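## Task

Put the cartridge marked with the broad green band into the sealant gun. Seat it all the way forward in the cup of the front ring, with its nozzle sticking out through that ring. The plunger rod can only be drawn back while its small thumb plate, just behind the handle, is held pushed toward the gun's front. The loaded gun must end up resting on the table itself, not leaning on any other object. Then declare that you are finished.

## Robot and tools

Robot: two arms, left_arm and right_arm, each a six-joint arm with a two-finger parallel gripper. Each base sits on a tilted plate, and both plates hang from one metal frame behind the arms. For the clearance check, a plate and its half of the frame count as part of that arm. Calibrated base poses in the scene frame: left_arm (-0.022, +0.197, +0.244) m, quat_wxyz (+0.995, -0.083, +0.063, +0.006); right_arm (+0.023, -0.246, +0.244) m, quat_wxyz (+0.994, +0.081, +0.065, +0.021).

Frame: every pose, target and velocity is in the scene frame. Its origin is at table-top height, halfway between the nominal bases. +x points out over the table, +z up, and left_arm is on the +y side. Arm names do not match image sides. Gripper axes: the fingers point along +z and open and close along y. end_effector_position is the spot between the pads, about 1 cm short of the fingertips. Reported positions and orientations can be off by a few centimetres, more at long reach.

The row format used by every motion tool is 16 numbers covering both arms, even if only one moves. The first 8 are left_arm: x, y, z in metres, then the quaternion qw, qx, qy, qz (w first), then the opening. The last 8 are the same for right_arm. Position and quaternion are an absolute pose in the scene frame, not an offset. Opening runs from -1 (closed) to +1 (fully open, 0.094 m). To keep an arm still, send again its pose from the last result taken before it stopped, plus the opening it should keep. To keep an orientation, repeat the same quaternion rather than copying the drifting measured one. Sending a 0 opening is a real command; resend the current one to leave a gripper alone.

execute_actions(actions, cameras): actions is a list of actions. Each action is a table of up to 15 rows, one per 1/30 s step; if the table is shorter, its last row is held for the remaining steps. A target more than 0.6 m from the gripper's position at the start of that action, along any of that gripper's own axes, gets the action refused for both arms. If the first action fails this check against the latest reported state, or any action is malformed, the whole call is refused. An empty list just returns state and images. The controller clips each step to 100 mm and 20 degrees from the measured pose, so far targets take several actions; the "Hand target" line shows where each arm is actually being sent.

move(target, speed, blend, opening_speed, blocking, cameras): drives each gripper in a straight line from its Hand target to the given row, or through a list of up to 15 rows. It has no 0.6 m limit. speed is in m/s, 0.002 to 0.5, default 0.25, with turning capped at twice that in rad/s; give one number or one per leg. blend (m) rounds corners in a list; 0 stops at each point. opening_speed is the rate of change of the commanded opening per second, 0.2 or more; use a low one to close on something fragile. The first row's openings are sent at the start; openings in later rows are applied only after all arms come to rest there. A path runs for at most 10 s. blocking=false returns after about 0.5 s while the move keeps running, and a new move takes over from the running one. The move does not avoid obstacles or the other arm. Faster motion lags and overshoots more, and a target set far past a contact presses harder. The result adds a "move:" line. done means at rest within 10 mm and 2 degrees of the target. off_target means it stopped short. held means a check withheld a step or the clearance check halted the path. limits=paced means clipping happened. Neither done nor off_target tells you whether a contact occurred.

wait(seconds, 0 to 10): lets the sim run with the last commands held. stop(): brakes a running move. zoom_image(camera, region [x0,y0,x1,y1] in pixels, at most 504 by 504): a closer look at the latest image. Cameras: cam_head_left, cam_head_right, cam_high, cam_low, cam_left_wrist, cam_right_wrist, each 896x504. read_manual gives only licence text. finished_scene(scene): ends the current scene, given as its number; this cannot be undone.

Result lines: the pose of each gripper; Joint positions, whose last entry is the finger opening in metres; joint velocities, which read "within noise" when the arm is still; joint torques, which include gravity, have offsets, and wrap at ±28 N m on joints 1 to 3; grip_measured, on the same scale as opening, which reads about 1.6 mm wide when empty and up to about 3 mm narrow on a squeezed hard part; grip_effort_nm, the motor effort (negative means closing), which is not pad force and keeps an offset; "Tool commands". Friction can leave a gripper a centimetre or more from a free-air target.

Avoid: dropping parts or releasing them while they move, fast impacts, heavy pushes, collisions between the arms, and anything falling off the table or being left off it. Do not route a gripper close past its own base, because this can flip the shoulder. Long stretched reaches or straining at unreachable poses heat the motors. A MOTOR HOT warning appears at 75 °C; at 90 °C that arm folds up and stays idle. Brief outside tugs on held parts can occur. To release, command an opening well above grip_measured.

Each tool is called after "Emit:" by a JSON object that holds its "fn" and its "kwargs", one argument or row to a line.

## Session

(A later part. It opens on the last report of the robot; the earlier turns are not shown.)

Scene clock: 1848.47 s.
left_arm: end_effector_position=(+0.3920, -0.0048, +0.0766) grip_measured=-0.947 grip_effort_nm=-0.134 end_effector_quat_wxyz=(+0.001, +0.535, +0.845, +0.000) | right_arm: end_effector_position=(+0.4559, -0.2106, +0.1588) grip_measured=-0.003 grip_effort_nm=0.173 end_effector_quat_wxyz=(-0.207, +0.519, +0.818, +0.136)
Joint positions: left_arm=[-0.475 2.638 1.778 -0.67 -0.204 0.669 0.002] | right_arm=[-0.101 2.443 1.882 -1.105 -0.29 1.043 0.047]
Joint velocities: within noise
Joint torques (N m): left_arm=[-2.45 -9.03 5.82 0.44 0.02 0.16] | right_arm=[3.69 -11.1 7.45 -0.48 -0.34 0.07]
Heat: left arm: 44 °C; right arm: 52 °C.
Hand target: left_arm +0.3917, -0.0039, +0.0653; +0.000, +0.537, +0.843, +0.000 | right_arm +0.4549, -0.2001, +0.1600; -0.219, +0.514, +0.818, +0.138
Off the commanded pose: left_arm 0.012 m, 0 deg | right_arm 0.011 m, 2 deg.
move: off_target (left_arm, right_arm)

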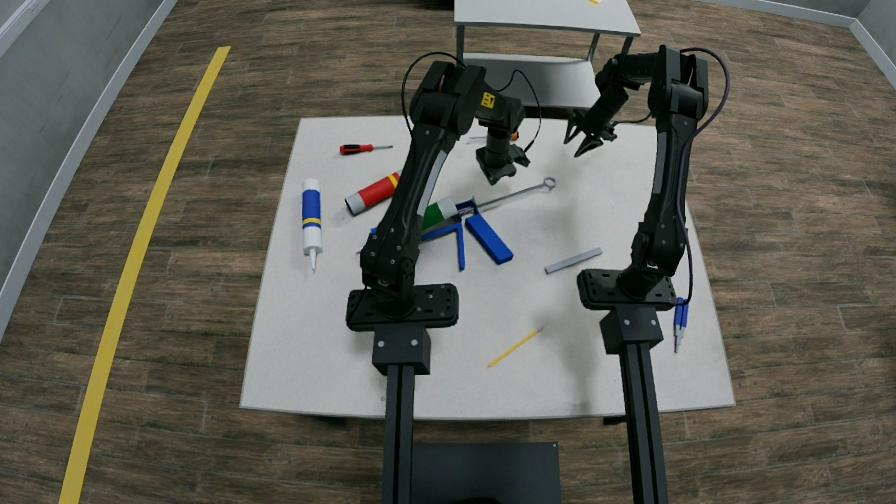

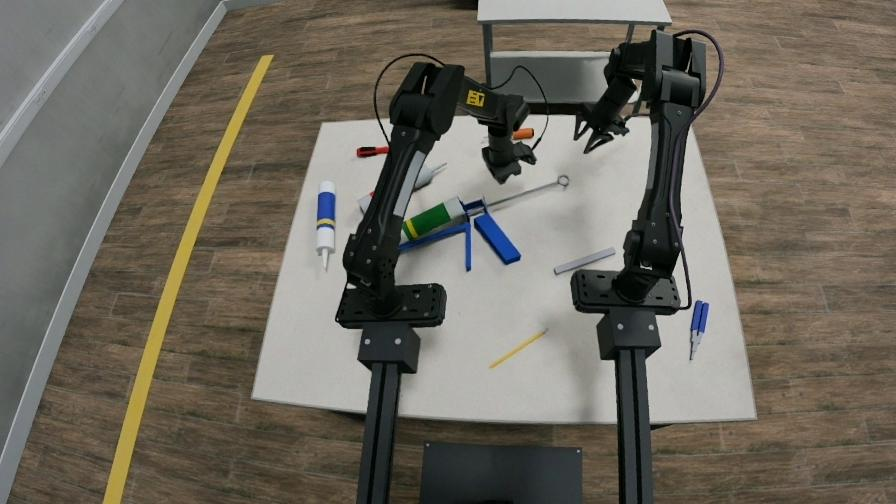

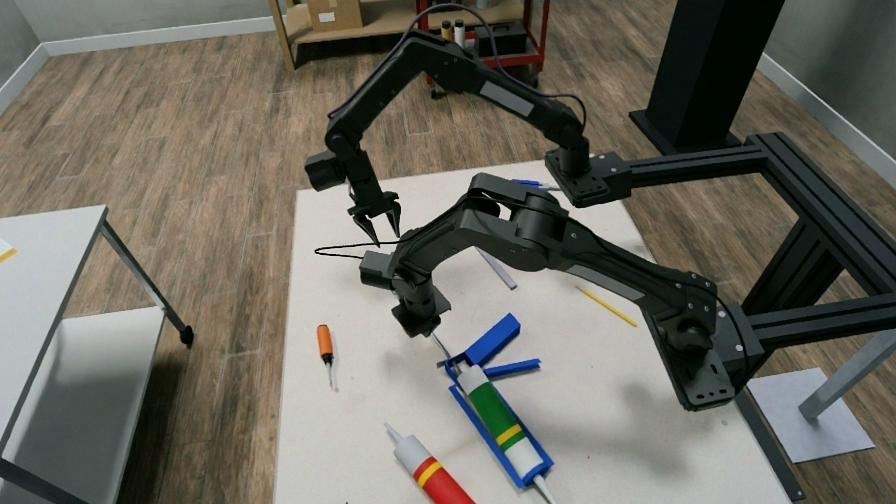

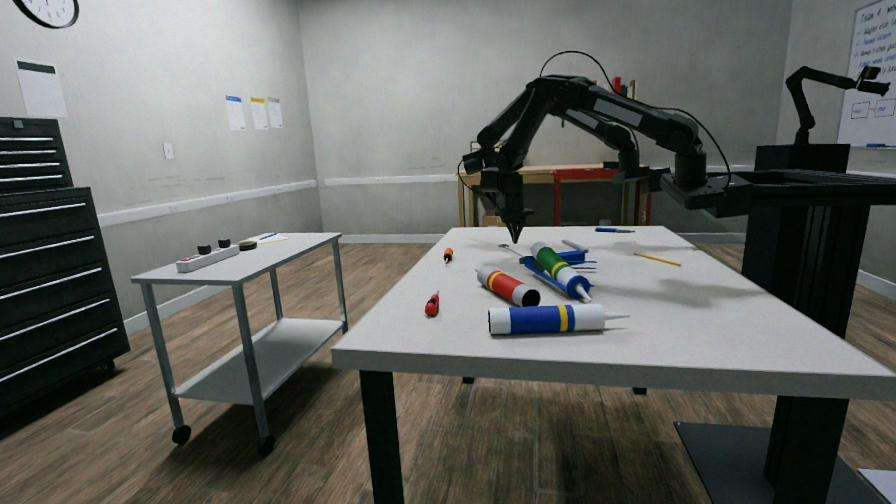

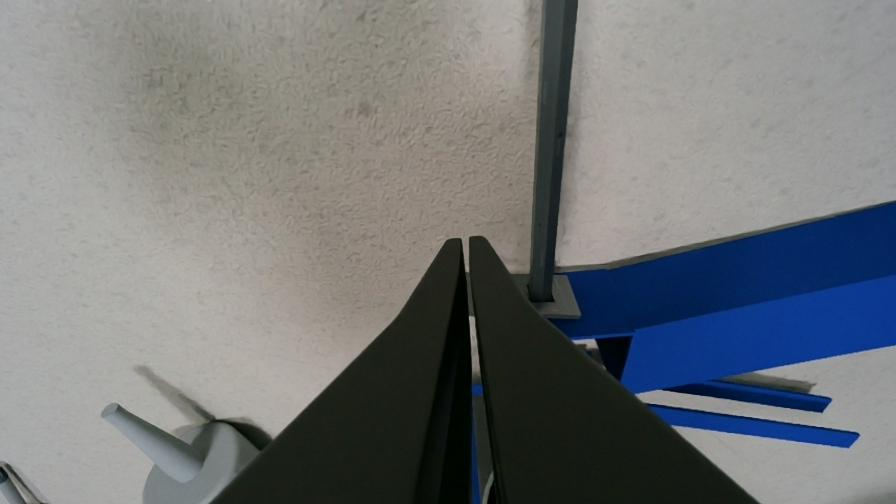

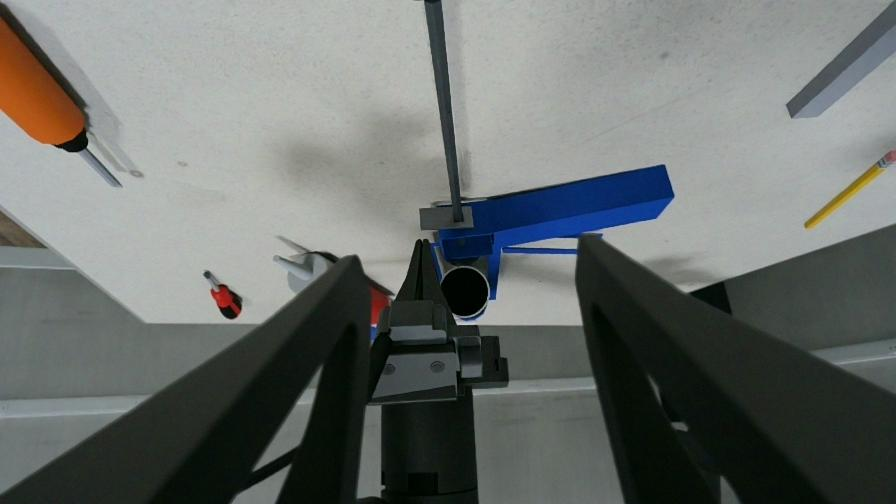

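Emit:
{"fn": "move", "kwargs": {
  "target": [0.392, -0.004, 0.065, 0, 0.5373, 0.8434, 0, -0.95, 0.430, -0.135, 0.085, -0.2191, 0.5140, 0.8178, 0.1377, 0.0],
  "speed": 0.1
}}

Scene clock: 1862.37 s.
left_arm: end_effector_position=(+0.3923, -0.0049, +0.0766) grip_measured=-0.947 grip_effort_nm=-0.144 end_effector_quat_wxyz=(+0.002, +0.535, +0.845, +0.000) | right_arm: end_effector_position=(+0.4321, -0.1440, +0.0889) grip_measured=-0.003 grip_effort_nm=0.173 end_effector_quat_wxyz=(-0.214, +0.517, +0.818, +0.133)
Joint positions: left_arm=[-0.475 2.638 1.778 -0.669 -0.204 0.669 0.002] | right_arm=[0.019 2.551 1.727 -0.823 -0.302 1.164 0.047]
Joint velocities: within noise
Joint torques (N m): left_arm=[-2.54 -8.99 5.79 0.4 -0.01 0.16] | right_arm=[3.43 -11.17 4.38 0.03 -0.34 0.09]
Heat: left arm: 45 °C; right arm: 53 °C.
Hand target: left_arm +0.3917, -0.0039, +0.0653; +0.000, +0.537, +0.843, +0.000 | right_arm +0.4299, -0.1351, +0.0852; -0.219, +0.514, +0.818, +0.138
Off the commanded pose: left_arm 0.012 m, 0 deg | right_arm 0.010 m, 1 deg.
move: off_target (left_arm)

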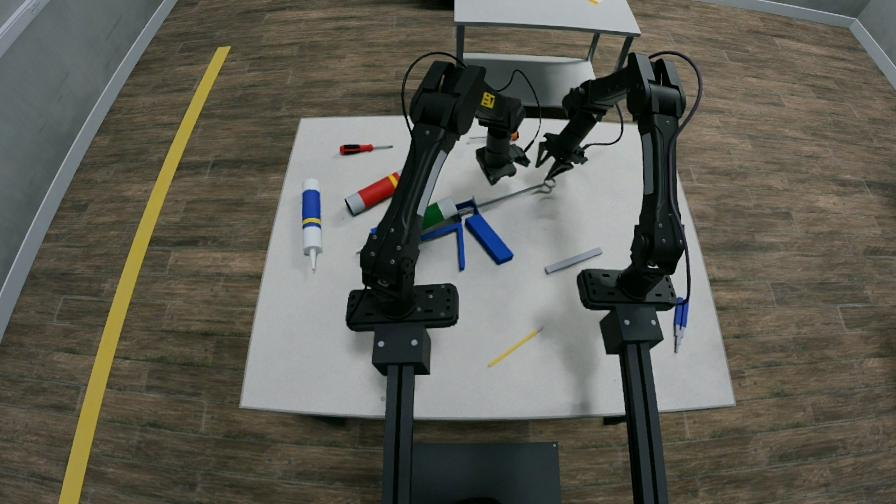

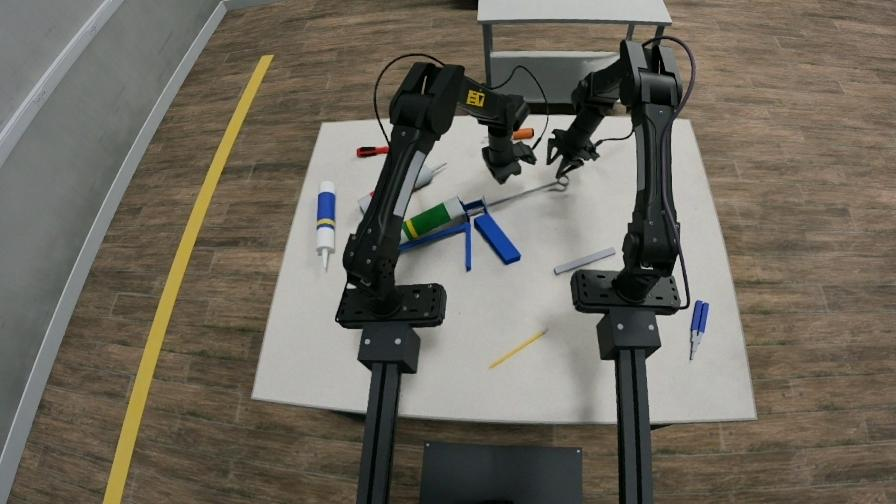

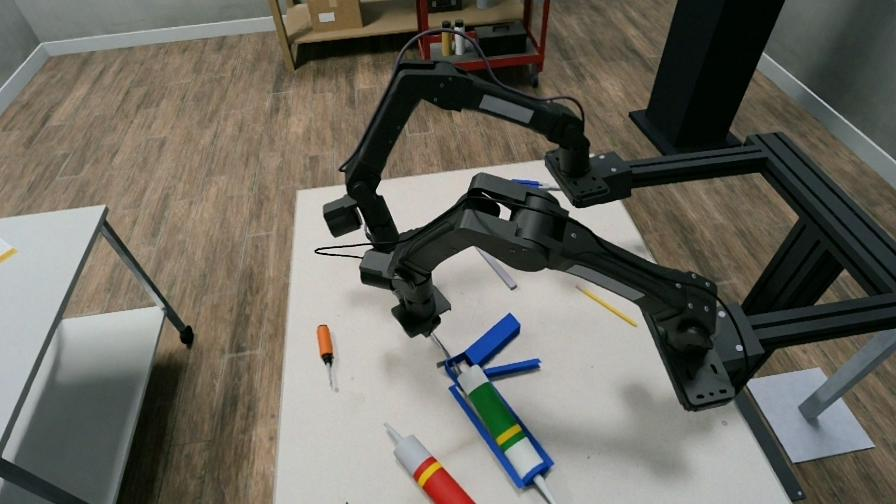

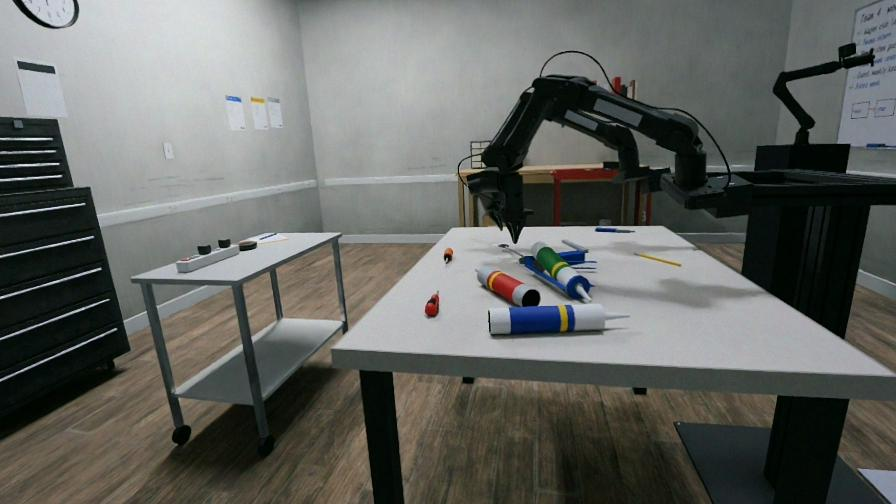

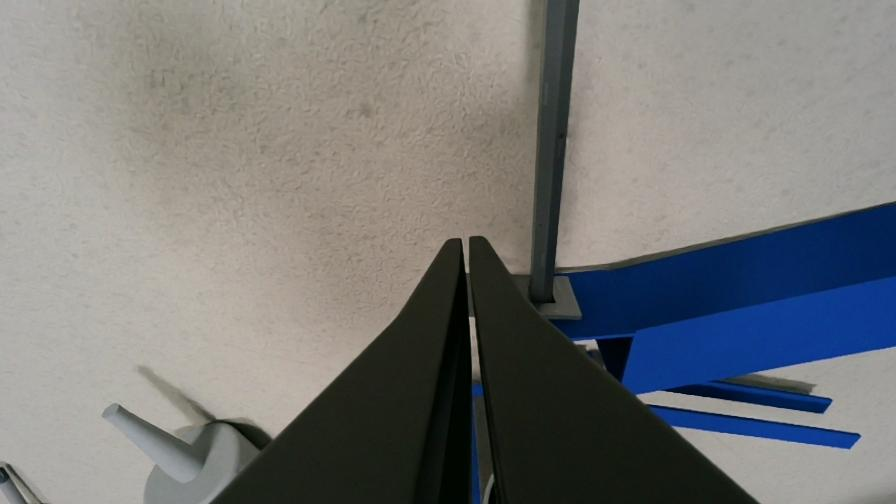

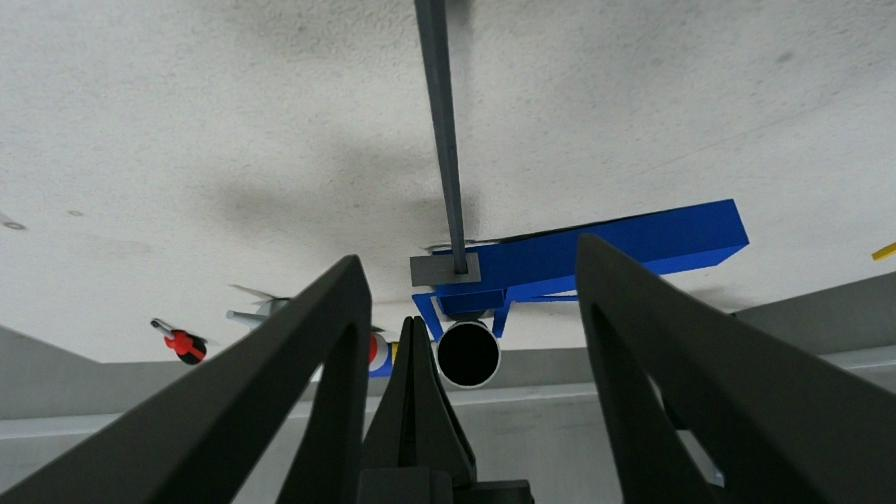

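Emit:
{"fn": "move", "kwargs": {
  "target": [0.392, -0.004, 0.065, 0, 0.5373, 0.8434, 0, -0.95, 0.431, -0.136, 0.026, -0.2191, 0.5140, 0.8178, 0.1377, -0.2],
  "speed": 0.06,
  "cameras": ["cam_right_wrist", "cam_head_right", "cam_high"]
}}

Scene clock: 1868.63 s.
left_arm: end_effector_position=(+0.3924, -0.0050, +0.0766) grip_measured=-0.947 grip_effort_nm=-0.144 end_effector_quat_wxyz=(+0.002, +0.535, +0.845, +0.000) | right_arm: end_effector_position=(+0.4245, -0.1345, +0.0303) grip_measured=-0.197 grip_effort_nm=-0.125 end_effector_quat_wxyz=(-0.223, +0.512, +0.820, +0.127)
Joint positions: left_arm=[-0.475 2.638 1.778 -0.668 -0.204 0.669 0.002] | right_arm=[0.019 2.721 1.793 -0.743 -0.302 1.152 0.038]
Joint velocities: within noise
Joint torques (N m): left_arm=[-2.47 -9.02 5.83 0.41 -0.03 0.17] | right_arm=[1.4 -11.14 5.78 -0.09 -0.32 -0.05]
Heat: left arm: 45 °C; right arm: 55 °C.
Hand target: left_arm +0.3917, -0.0040, +0.0653; +0.000, +0.537, +0.843, +0.000 | right_arm +0.4309, -0.1360, +0.0262; -0.219, +0.514, +0.818, +0.138
Off the commanded pose: left_arm 0.012 m, 0 deg | right_arm 0.008 m, 1 deg.
move: off_target (left_arm)
Images, in order (width x height): cam_head_right 896x504, cam_high 896x504, cam_right_wrist 896x504.

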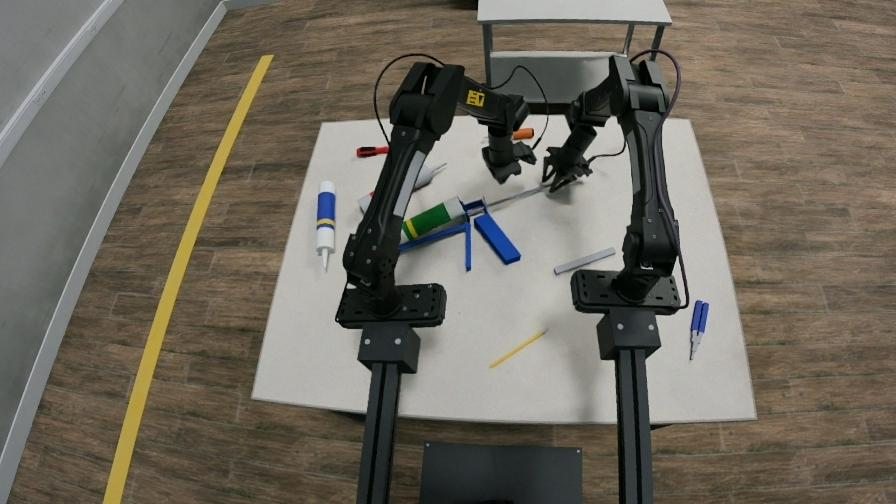

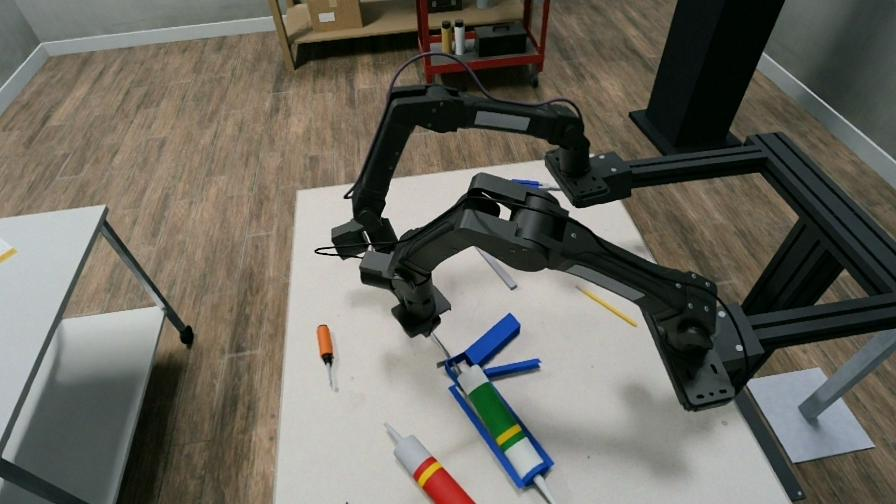

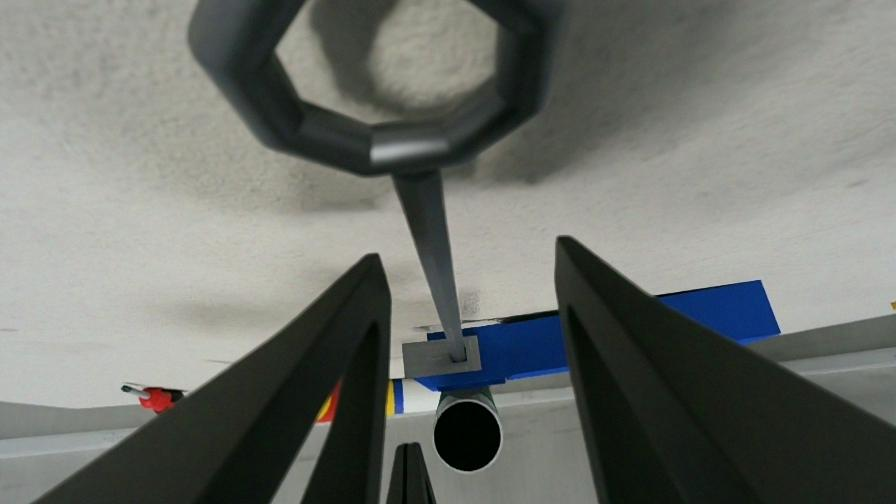

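Emit:
{"fn": "move", "kwargs": {
  "target": [
    [0.392, -0.004, 0.065, 0, 0.5373, 0.8434, 0, -0.95, 0.437, -0.134, 0.021, -0.2191, 0.5140, 0.8178, 0.1377, -0.2],
    [0.392, -0.004, 0.065, 0, 0.5373, 0.8434, 0, -0.95, 0.437, -0.134, 0.021, -0.2191, 0.5140, 0.8178, 0.1377, -0.6]
  ],
  "speed": 0.05,
  "opening_speed": 0.4,
  "cameras": ["cam_right_wrist", "cam_head_right"]
}}

Scene clock: 1876.40 s.
left_arm: end_effector_position=(+0.3924, -0.0050, +0.0766) grip_measured=-0.947 grip_effort_nm=-0.144 end_effector_quat_wxyz=(+0.002, +0.535, +0.845, +0.000) | right_arm: end_effector_position=(+0.4361, -0.1330, +0.0250) grip_measured=-0.597 grip_effort_nm=-0.125 end_effector_quat_wxyz=(-0.214, +0.512, +0.821, +0.134)
Joint positions: left_arm=[-0.475 2.638 1.778 -0.668 -0.204 0.67 0.002] | right_arm=[0.019 2.752 1.847 -0.742 -0.302 1.151 0.019]
Joint velocities: within noise
Joint torques (N m): left_arm=[-2.54 -8.99 5.78 0.44 -0.01 0.18] | right_arm=[1.63 -11.03 6.05 -0.25 -0.32 -0.03]
Heat: left arm: 46 °C; right arm: 56 °C.
Hand target: left_arm +0.3917, -0.0039, +0.0653; +0.000, +0.537, +0.843, +0.000 | right_arm +0.4369, -0.1339, +0.0210; -0.219, +0.514, +0.818, +0.138
Off the commanded pose: left_arm 0.012 m, 0 deg | right_arm 0.004 m, 1 deg.
move: off_target (left_arm)
Images, in order (width x height): cam_head_right 896x504, cam_right_wrist 896x504.

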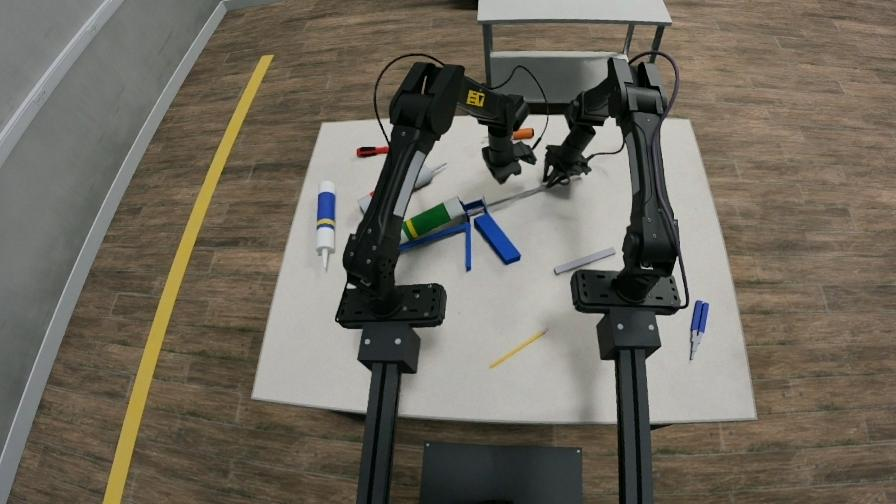

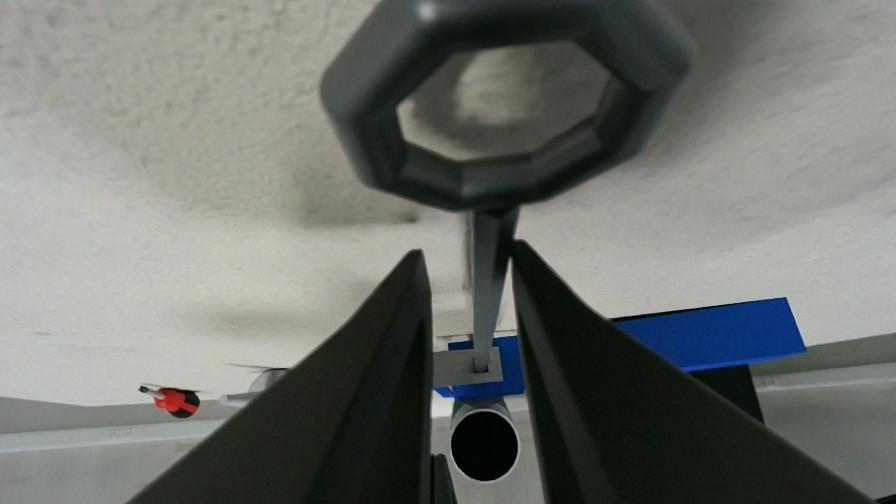

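Emit:
{"fn": "move", "kwargs": {
  "target": [
    [0.392, -0.004, 0.065, 0, 0.5373, 0.8434, 0, -0.95, 0.432, -0.136, 0.020, -0.2191, 0.5140, 0.8178, 0.1377, -0.6],
    [0.392, -0.004, 0.065, 0, 0.5373, 0.8434, 0, -0.95, 0.432, -0.136, 0.020, -0.2191, 0.5140, 0.8178, 0.1377, -0.95]
  ],
  "speed": 0.05,
  "opening_speed": 0.25,
  "cameras": ["cam_right_wrist", "cam_head_right"]
}}

Scene clock: 1881.93 s.
left_arm: end_effector_position=(+0.3925, -0.0050, +0.0766) grip_measured=-0.947 grip_effort_nm=-0.134 end_effector_quat_wxyz=(+0.003, +0.535, +0.845, +0.000) | right_arm: end_effector_position=(+0.4344, -0.1349, +0.0234) grip_measured=-0.876 grip_effort_nm=-0.999 end_effector_quat_wxyz=(-0.215, +0.515, +0.819, +0.134)
Joint positions: left_arm=[-0.475 2.638 1.778 -0.667 -0.204 0.67 0.002] | right_arm=[0.013 2.752 1.838 -0.736 -0.305 1.153 0.006]
Joint velocities: within noise
Joint torques (N m): left_arm=[-2.43 -8.79 5.79 0.42 -0.02 0.16] | right_arm=[1.81 -12.1 3.67 -0.11 -0.3 -0.08]
Heat: left arm: 46 °C; right arm: 57 °C.
Hand target: left_arm +0.3917, -0.0040, +0.0653; +0.000, +0.537, +0.843, +0.000 | right_arm +0.4319, -0.1360, +0.0200; -0.219, +0.514, +0.818, +0.138
Off the commanded pose: left_arm 0.012 m, 0 deg | right_arm 0.004 m, 1 deg.
move: off_target (left_arm)
Images, in order (width x height): cam_head_right 896x504, cam_right_wrist 896x504.

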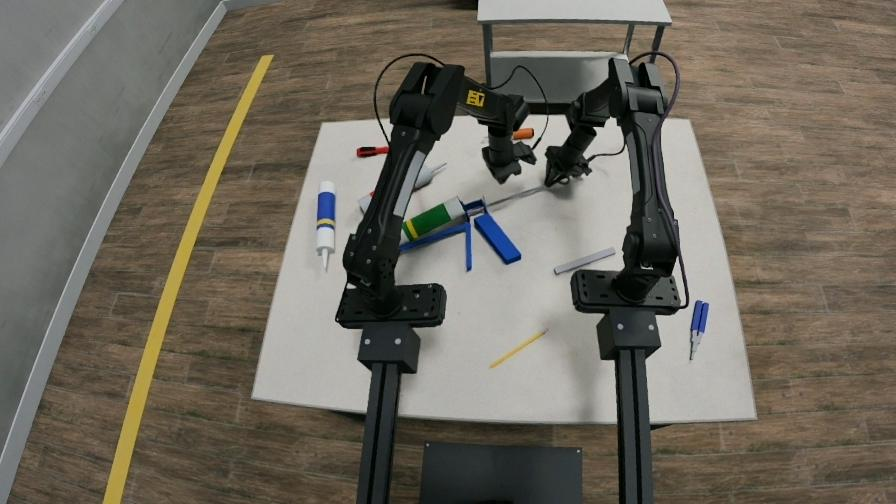

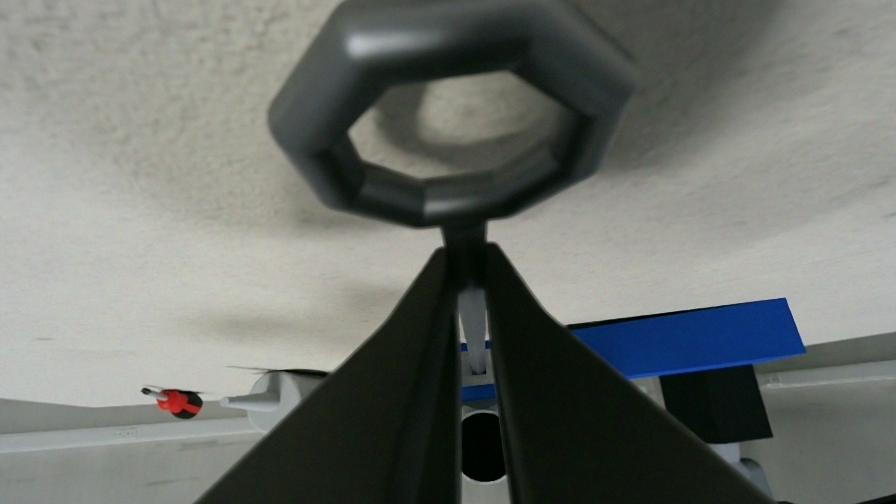

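Emit:
{"fn": "move", "kwargs": {
  "target": [0.388, 0.000, 0.040, 0, 0.5373, 0.8434, 0, -0.95, 0.432, -0.136, 0.020, -0.2191, 0.5140, 0.8178, 0.1377, -0.95],
  "speed": 0.06,
  "cameras": ["cam_left_wrist", "cam_right_wrist", "cam_low"]
}}

Emit:
{"fn": "zoom_image", "kwargs": {
  "camera": "cam_low",
  "region": [470, 180, 610, 320]
}}

Scene clock: 1890.63 s.
left_arm: end_effector_position=(+0.3942, -0.0024, +0.0537) grip_measured=-0.947 grip_effort_nm=-0.139 end_effector_quat_wxyz=(+0.008, +0.533, +0.846, +0.001) | right_arm: end_effector_position=(+0.4345, -0.1348, +0.0234) grip_measured=-0.877 grip_effort_nm=-1.004 end_effector_quat_wxyz=(-0.215, +0.515, +0.819, +0.134)
Joint positions: left_arm=[-0.458 2.688 1.778 -0.603 -0.204 0.684 0.002] | right_arm=[0.013 2.752 1.838 -0.735 -0.305 1.153 0.006]
Joint velocities: within noise
Joint torques (N m): left_arm=[-2.47 -9.21 4.42 0.44 0 0.17] | right_arm=[1.83 -12.08 3.77 -0.1 -0.31 -0.08]
Heat: left arm: 46 °C; right arm: 58 °C.
Hand target: left_arm +0.3877, +0.0001, +0.0405; +0.000, +0.537, +0.843, +0.000 | right_arm +0.4320, -0.1359, +0.0200; -0.219, +0.514, +0.818, +0.138
Off the commanded pose: left_arm 0.015 m, 1 deg | right_arm 0.004 m, 1 deg.
move: off_target (left_arm)
Images, in order (width x height): cam_low 896x504, cam_left_wrist 896x504, cam_right_wrist 896x504.

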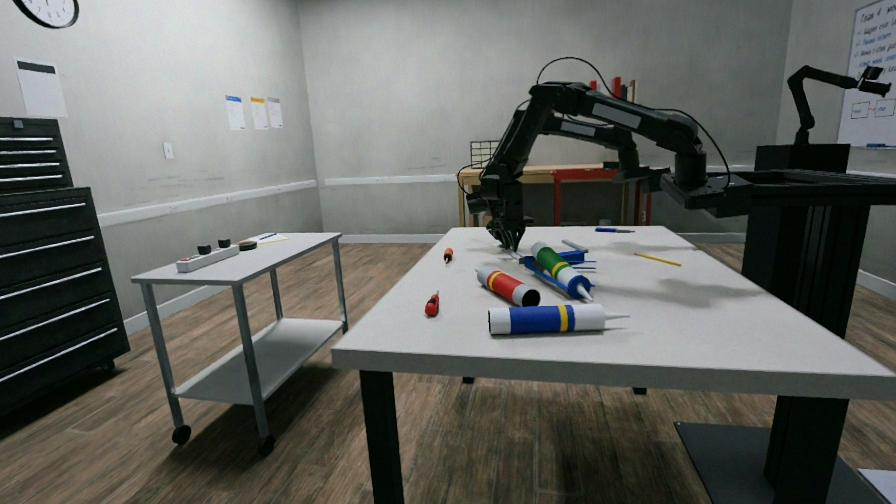

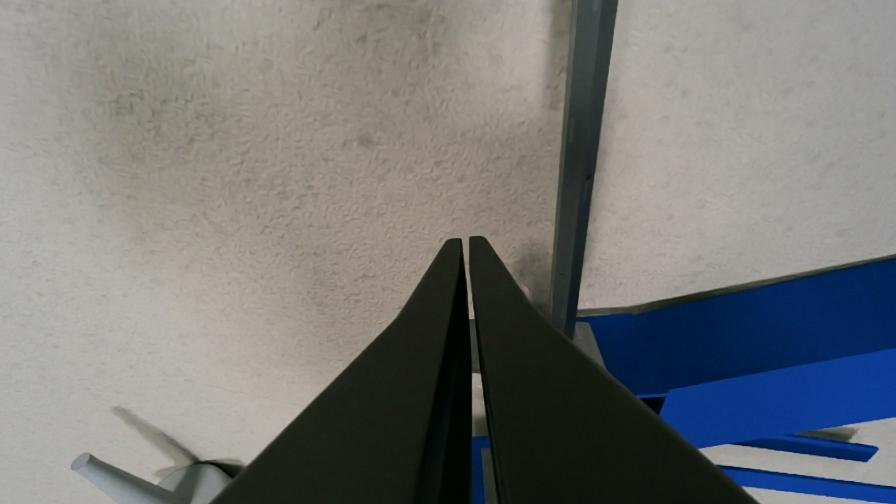

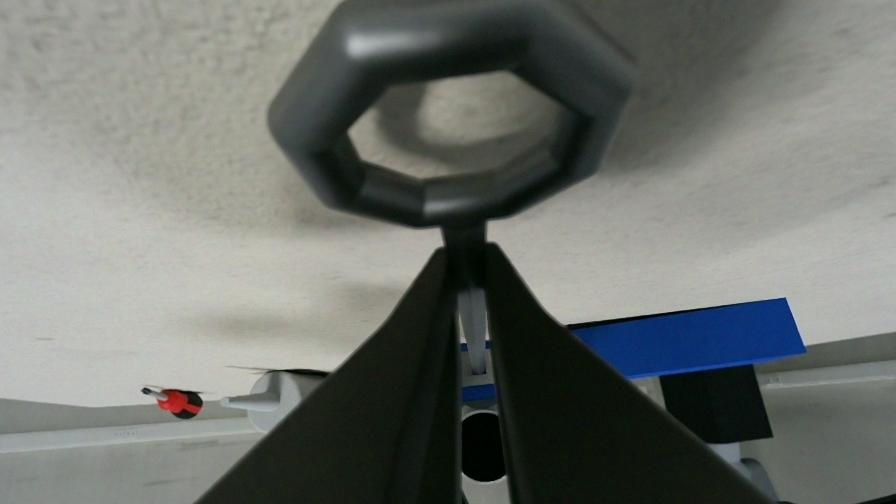

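Scaled by 3.600 from the camera's 896x504 image, which has a finer 1280x720 frame.

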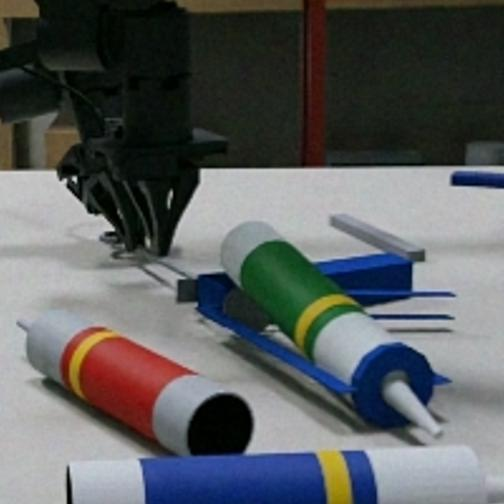

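Emit:
{"fn": "move", "kwargs": {
  "target": [0.378, -0.003, 0.022, 0, 0.5373, 0.8434, 0, -0.95, 0.432, -0.136, 0.020, -0.2191, 0.5140, 0.8178, 0.1377, -0.95],
  "speed": 0.06,
  "cameras": ["cam_left_wrist", "cam_low"]
}}

Emit:
{"fn": "zoom_image", "kwargs": {
  "camera": "cam_low",
  "region": [490, 220, 590, 300]
}}

Scene clock: 1898.33 s.
left_arm: end_effector_position=(+0.3844, -0.0023, +0.0338) grip_measured=-0.947 grip_effort_nm=-0.139 end_effector_quat_wxyz=(+0.005, +0.534, +0.846, +0.000) | right_arm: end_effector_position=(+0.4345, -0.1348, +0.0234) grip_measured=-0.877 grip_effort_nm=-1.009 end_effector_quat_wxyz=(-0.215, +0.515, +0.819, +0.134)
Joint positions: left_arm=[-0.458 2.722 1.747 -0.543 -0.204 0.685 0.002] | right_arm=[0.013 2.752 1.838 -0.735 -0.305 1.153 0.006]
Joint velocities: within noise
Joint torques (N m): left_arm=[-3.23 -9.24 4.36 0.44 -0.01 0.05] | right_arm=[1.76 -12.05 3.77 -0.1 -0.29 -0.11]
Heat: left arm: 46 °C; right arm: 59 °C.
Hand target: left_arm +0.3777, -0.0029, +0.0223; +0.000, +0.537, +0.843, +0.000 | right_arm +0.4319, -0.1359, +0.0200; -0.219, +0.514, +0.818, +0.138
Off the commanded pose: left_arm 0.013 m, 1 deg | right_arm 0.004 m, 1 deg.
move: off_target (left_arm)
Images, in order (width x height): cam_low 896x504, cam_left_wrist 896x504.

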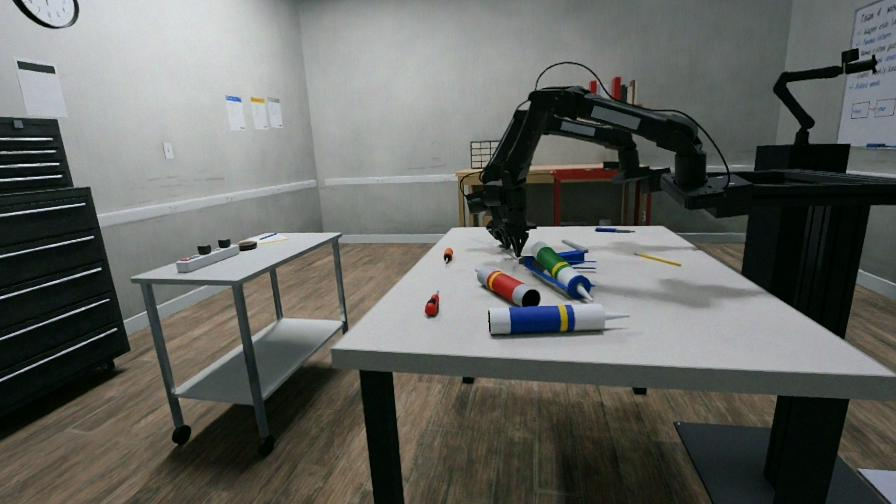

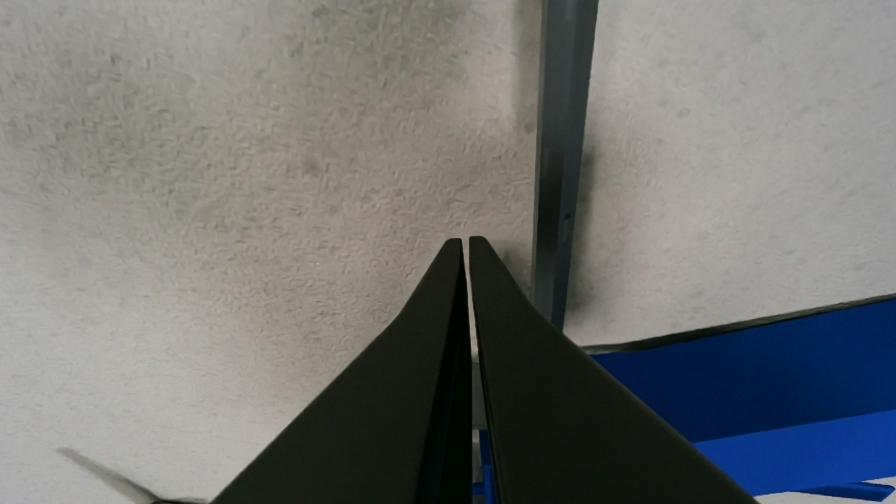

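Scaled by 5.040 from the camera's 896x504 image, which has a finer 1280x720 frame.

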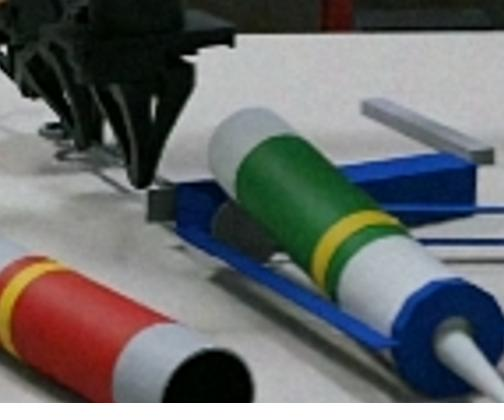

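Emit:
{"fn": "execute_actions", "kwargs": {
  "actions": [],
  "cameras": ["cam_right_wrist", "cam_head_left", "cam_head_right", "cam_high"]
}}

Emit:
{"fn": "zoom_image", "kwargs": {
  "camera": "cam_right_wrist",
  "region": [380, 320, 580, 504]
}}

Emit:
{"fn": "zoom_image", "kwargs": {
  "camera": "cam_head_right",
  "region": [455, 160, 595, 240]
}}

Scene clock: 1903.13 s.
left_arm: end_effector_position=(+0.3847, -0.0024, +0.0338) grip_measured=-0.947 grip_effort_nm=-0.139 end_effector_quat_wxyz=(+0.006, +0.533, +0.846, +0.000) | right_arm: end_effector_position=(+0.4345, -0.1348, +0.0234) grip_measured=-0.877 grip_effort_nm=-1.004 end_effector_quat_wxyz=(-0.215, +0.515, +0.819, +0.134)
Joint positions: left_arm=[-0.458 2.722 1.747 -0.542 -0.204 0.685 0.002] | right_arm=[0.013 2.752 1.838 -0.735 -0.305 1.153 0.006]
Joint velocities: within noise
Joint torques (N m): left_arm=[-3.1 -9.06 4.29 0.39 -0.01 0.09] | right_arm=[1.8 -12.04 3.78 -0.11 -0.31 -0.1]
Heat: left arm: 46 °C; right arm: 60 °C.
Hand target: left_arm +0.3776, -0.0028, +0.0223; +0.000, +0.537, +0.843, +0.000 | right_arm +0.4319, -0.1359, +0.0200; -0.219, +0.514, +0.818, +0.138
Tool commands: left_gripper/opening=-0.95 right_gripper/opening=-0.95
Off the commanded pose: left_arm 0.014 m, 1 deg | right_arm 0.004 m, 1 deg.
Images, in order (width x height): cam_head_left 896x504, cam_head_right 896x504, cam_high 896x504, cam_right_wrist 896x504.

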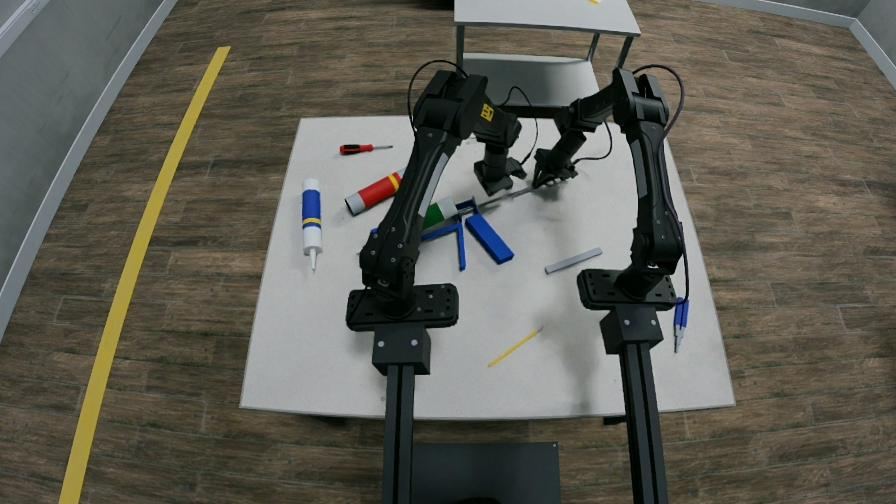

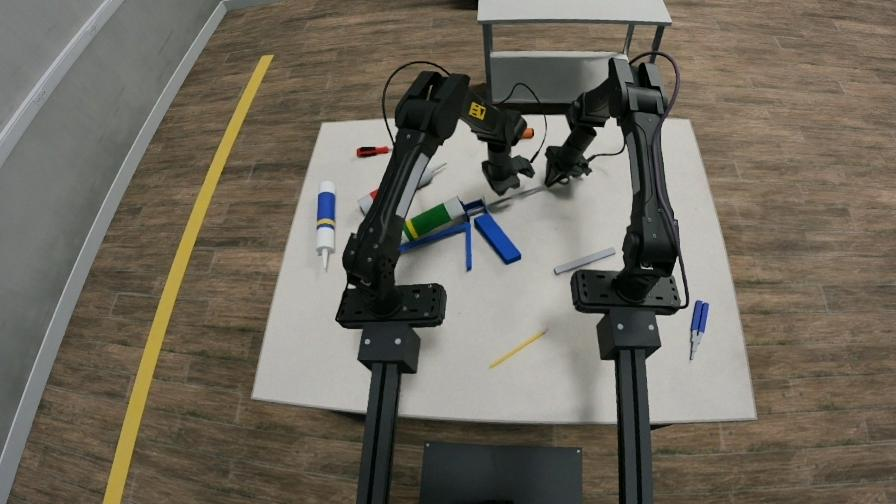

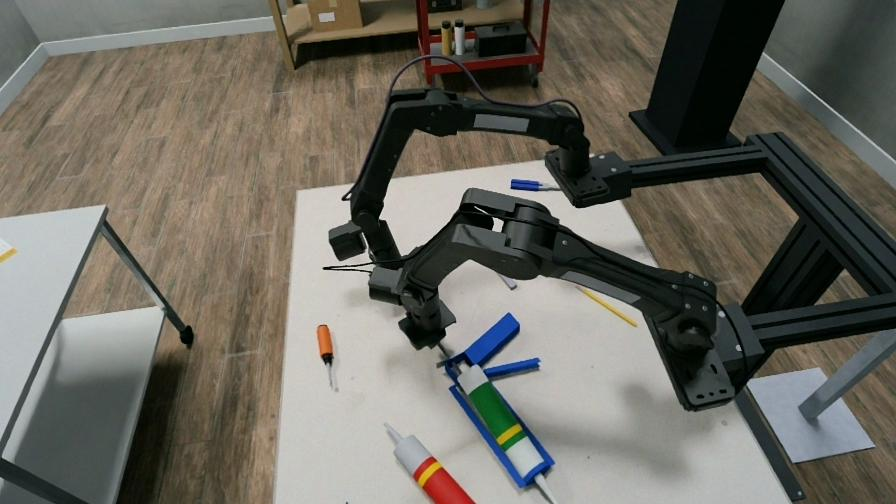

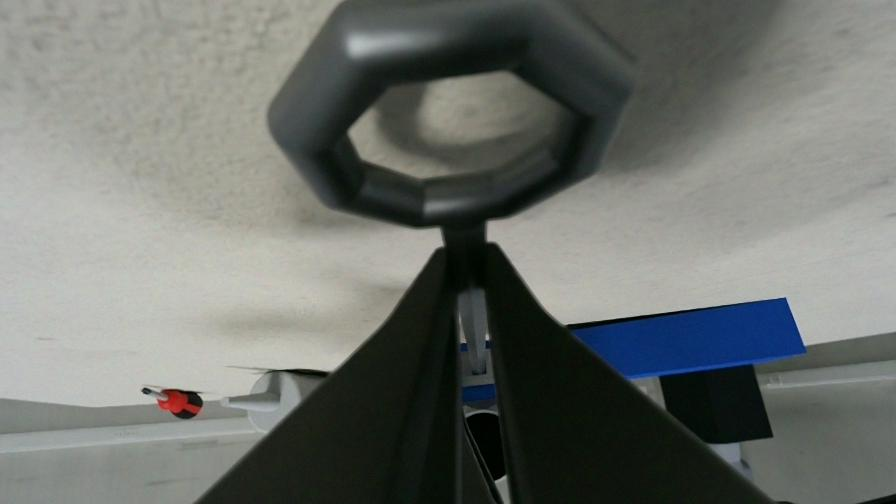

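Scaled by 2.520 from the camera's 896x504 image, which has a finer 1280x720 frame.

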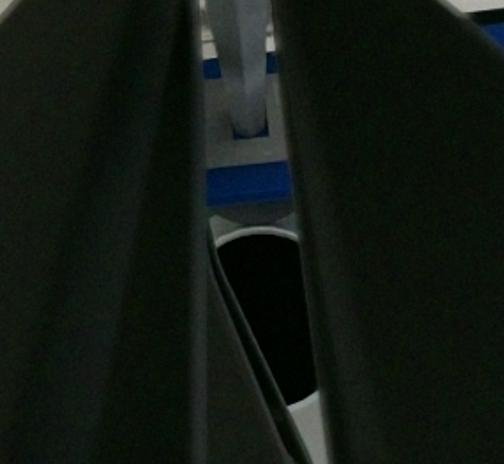

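Scaled by 3.600 from the camera's 896x504 image, which has a finer 1280x720 frame.

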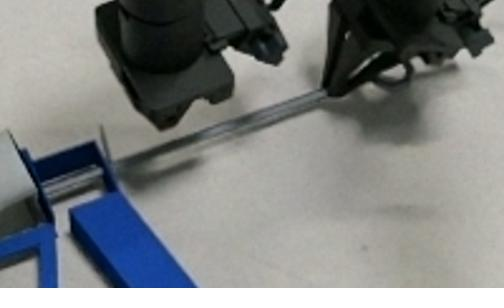

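Emit:
{"fn": "move", "kwargs": {
  "target": [0.372, 0.005, 0.016, 0, 0.5373, 0.8434, 0, -0.95, 0.432, -0.136, 0.020, -0.2191, 0.5140, 0.8178, 0.1377, -0.95],
  "speed": 0.05,
  "cameras": ["cam_left_wrist", "cam_low"]
}}

Emit:
{"fn": "zoom_image", "kwargs": {
  "camera": "cam_low",
  "region": [490, 220, 590, 300]
}}

Scene clock: 1911.33 s.
left_arm: end_effector_position=(+0.3755, +0.0028, +0.0248) grip_measured=-0.947 grip_effort_nm=-0.144 end_effector_quat_wxyz=(+0.002, +0.534, +0.846, +0.000) | right_arm: end_effector_position=(+0.4345, -0.1348, +0.0234) grip_measured=-0.877 grip_effort_nm=-1.009 end_effector_quat_wxyz=(-0.215, +0.515, +0.819, +0.134)
Joint positions: left_arm=[-0.453 2.722 1.697 -0.498 -0.204 0.69 0.002] | right_arm=[0.013 2.752 1.838 -0.735 -0.305 1.153 0.006]
Joint velocities: within noise
Joint torques (N m): left_arm=[-2.45 -9.48 3.81 0.44 -0.02 0.12] | right_arm=[1.69 -12.07 3.79 -0.12 -0.29 -0.1]
Heat: left arm: 46 °C; right arm: 61 °C.
Hand target: left_arm +0.3718, +0.0051, +0.0162; +0.000, +0.537, +0.843, +0.000 | right_arm +0.4319, -0.1359, +0.0200; -0.219, +0.514, +0.818, +0.138
Off the commanded pose: left_arm 0.010 m, 1 deg | right_arm 0.004 m, 1 deg.
move: done
Images, in order (width x height): cam_low 896x504, cam_left_wrist 896x504.

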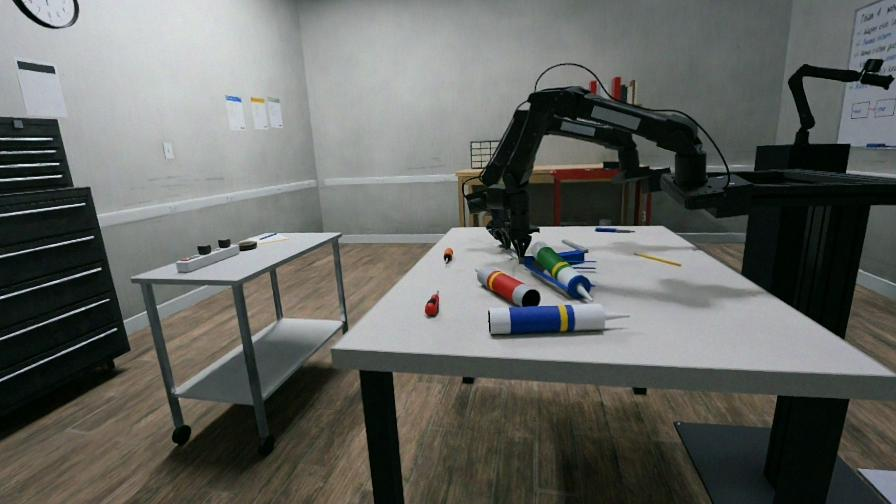

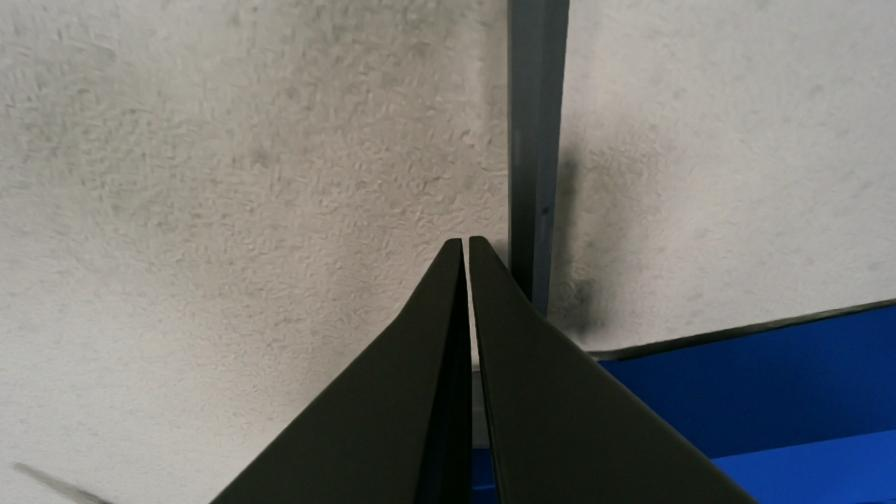

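Scaled by 5.040 from the camera's 896x504 image, which has a finer 1280x720 frame.

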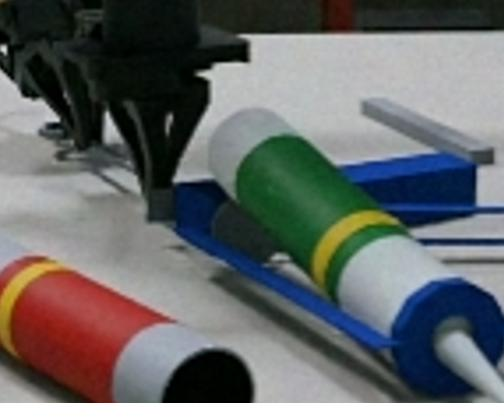

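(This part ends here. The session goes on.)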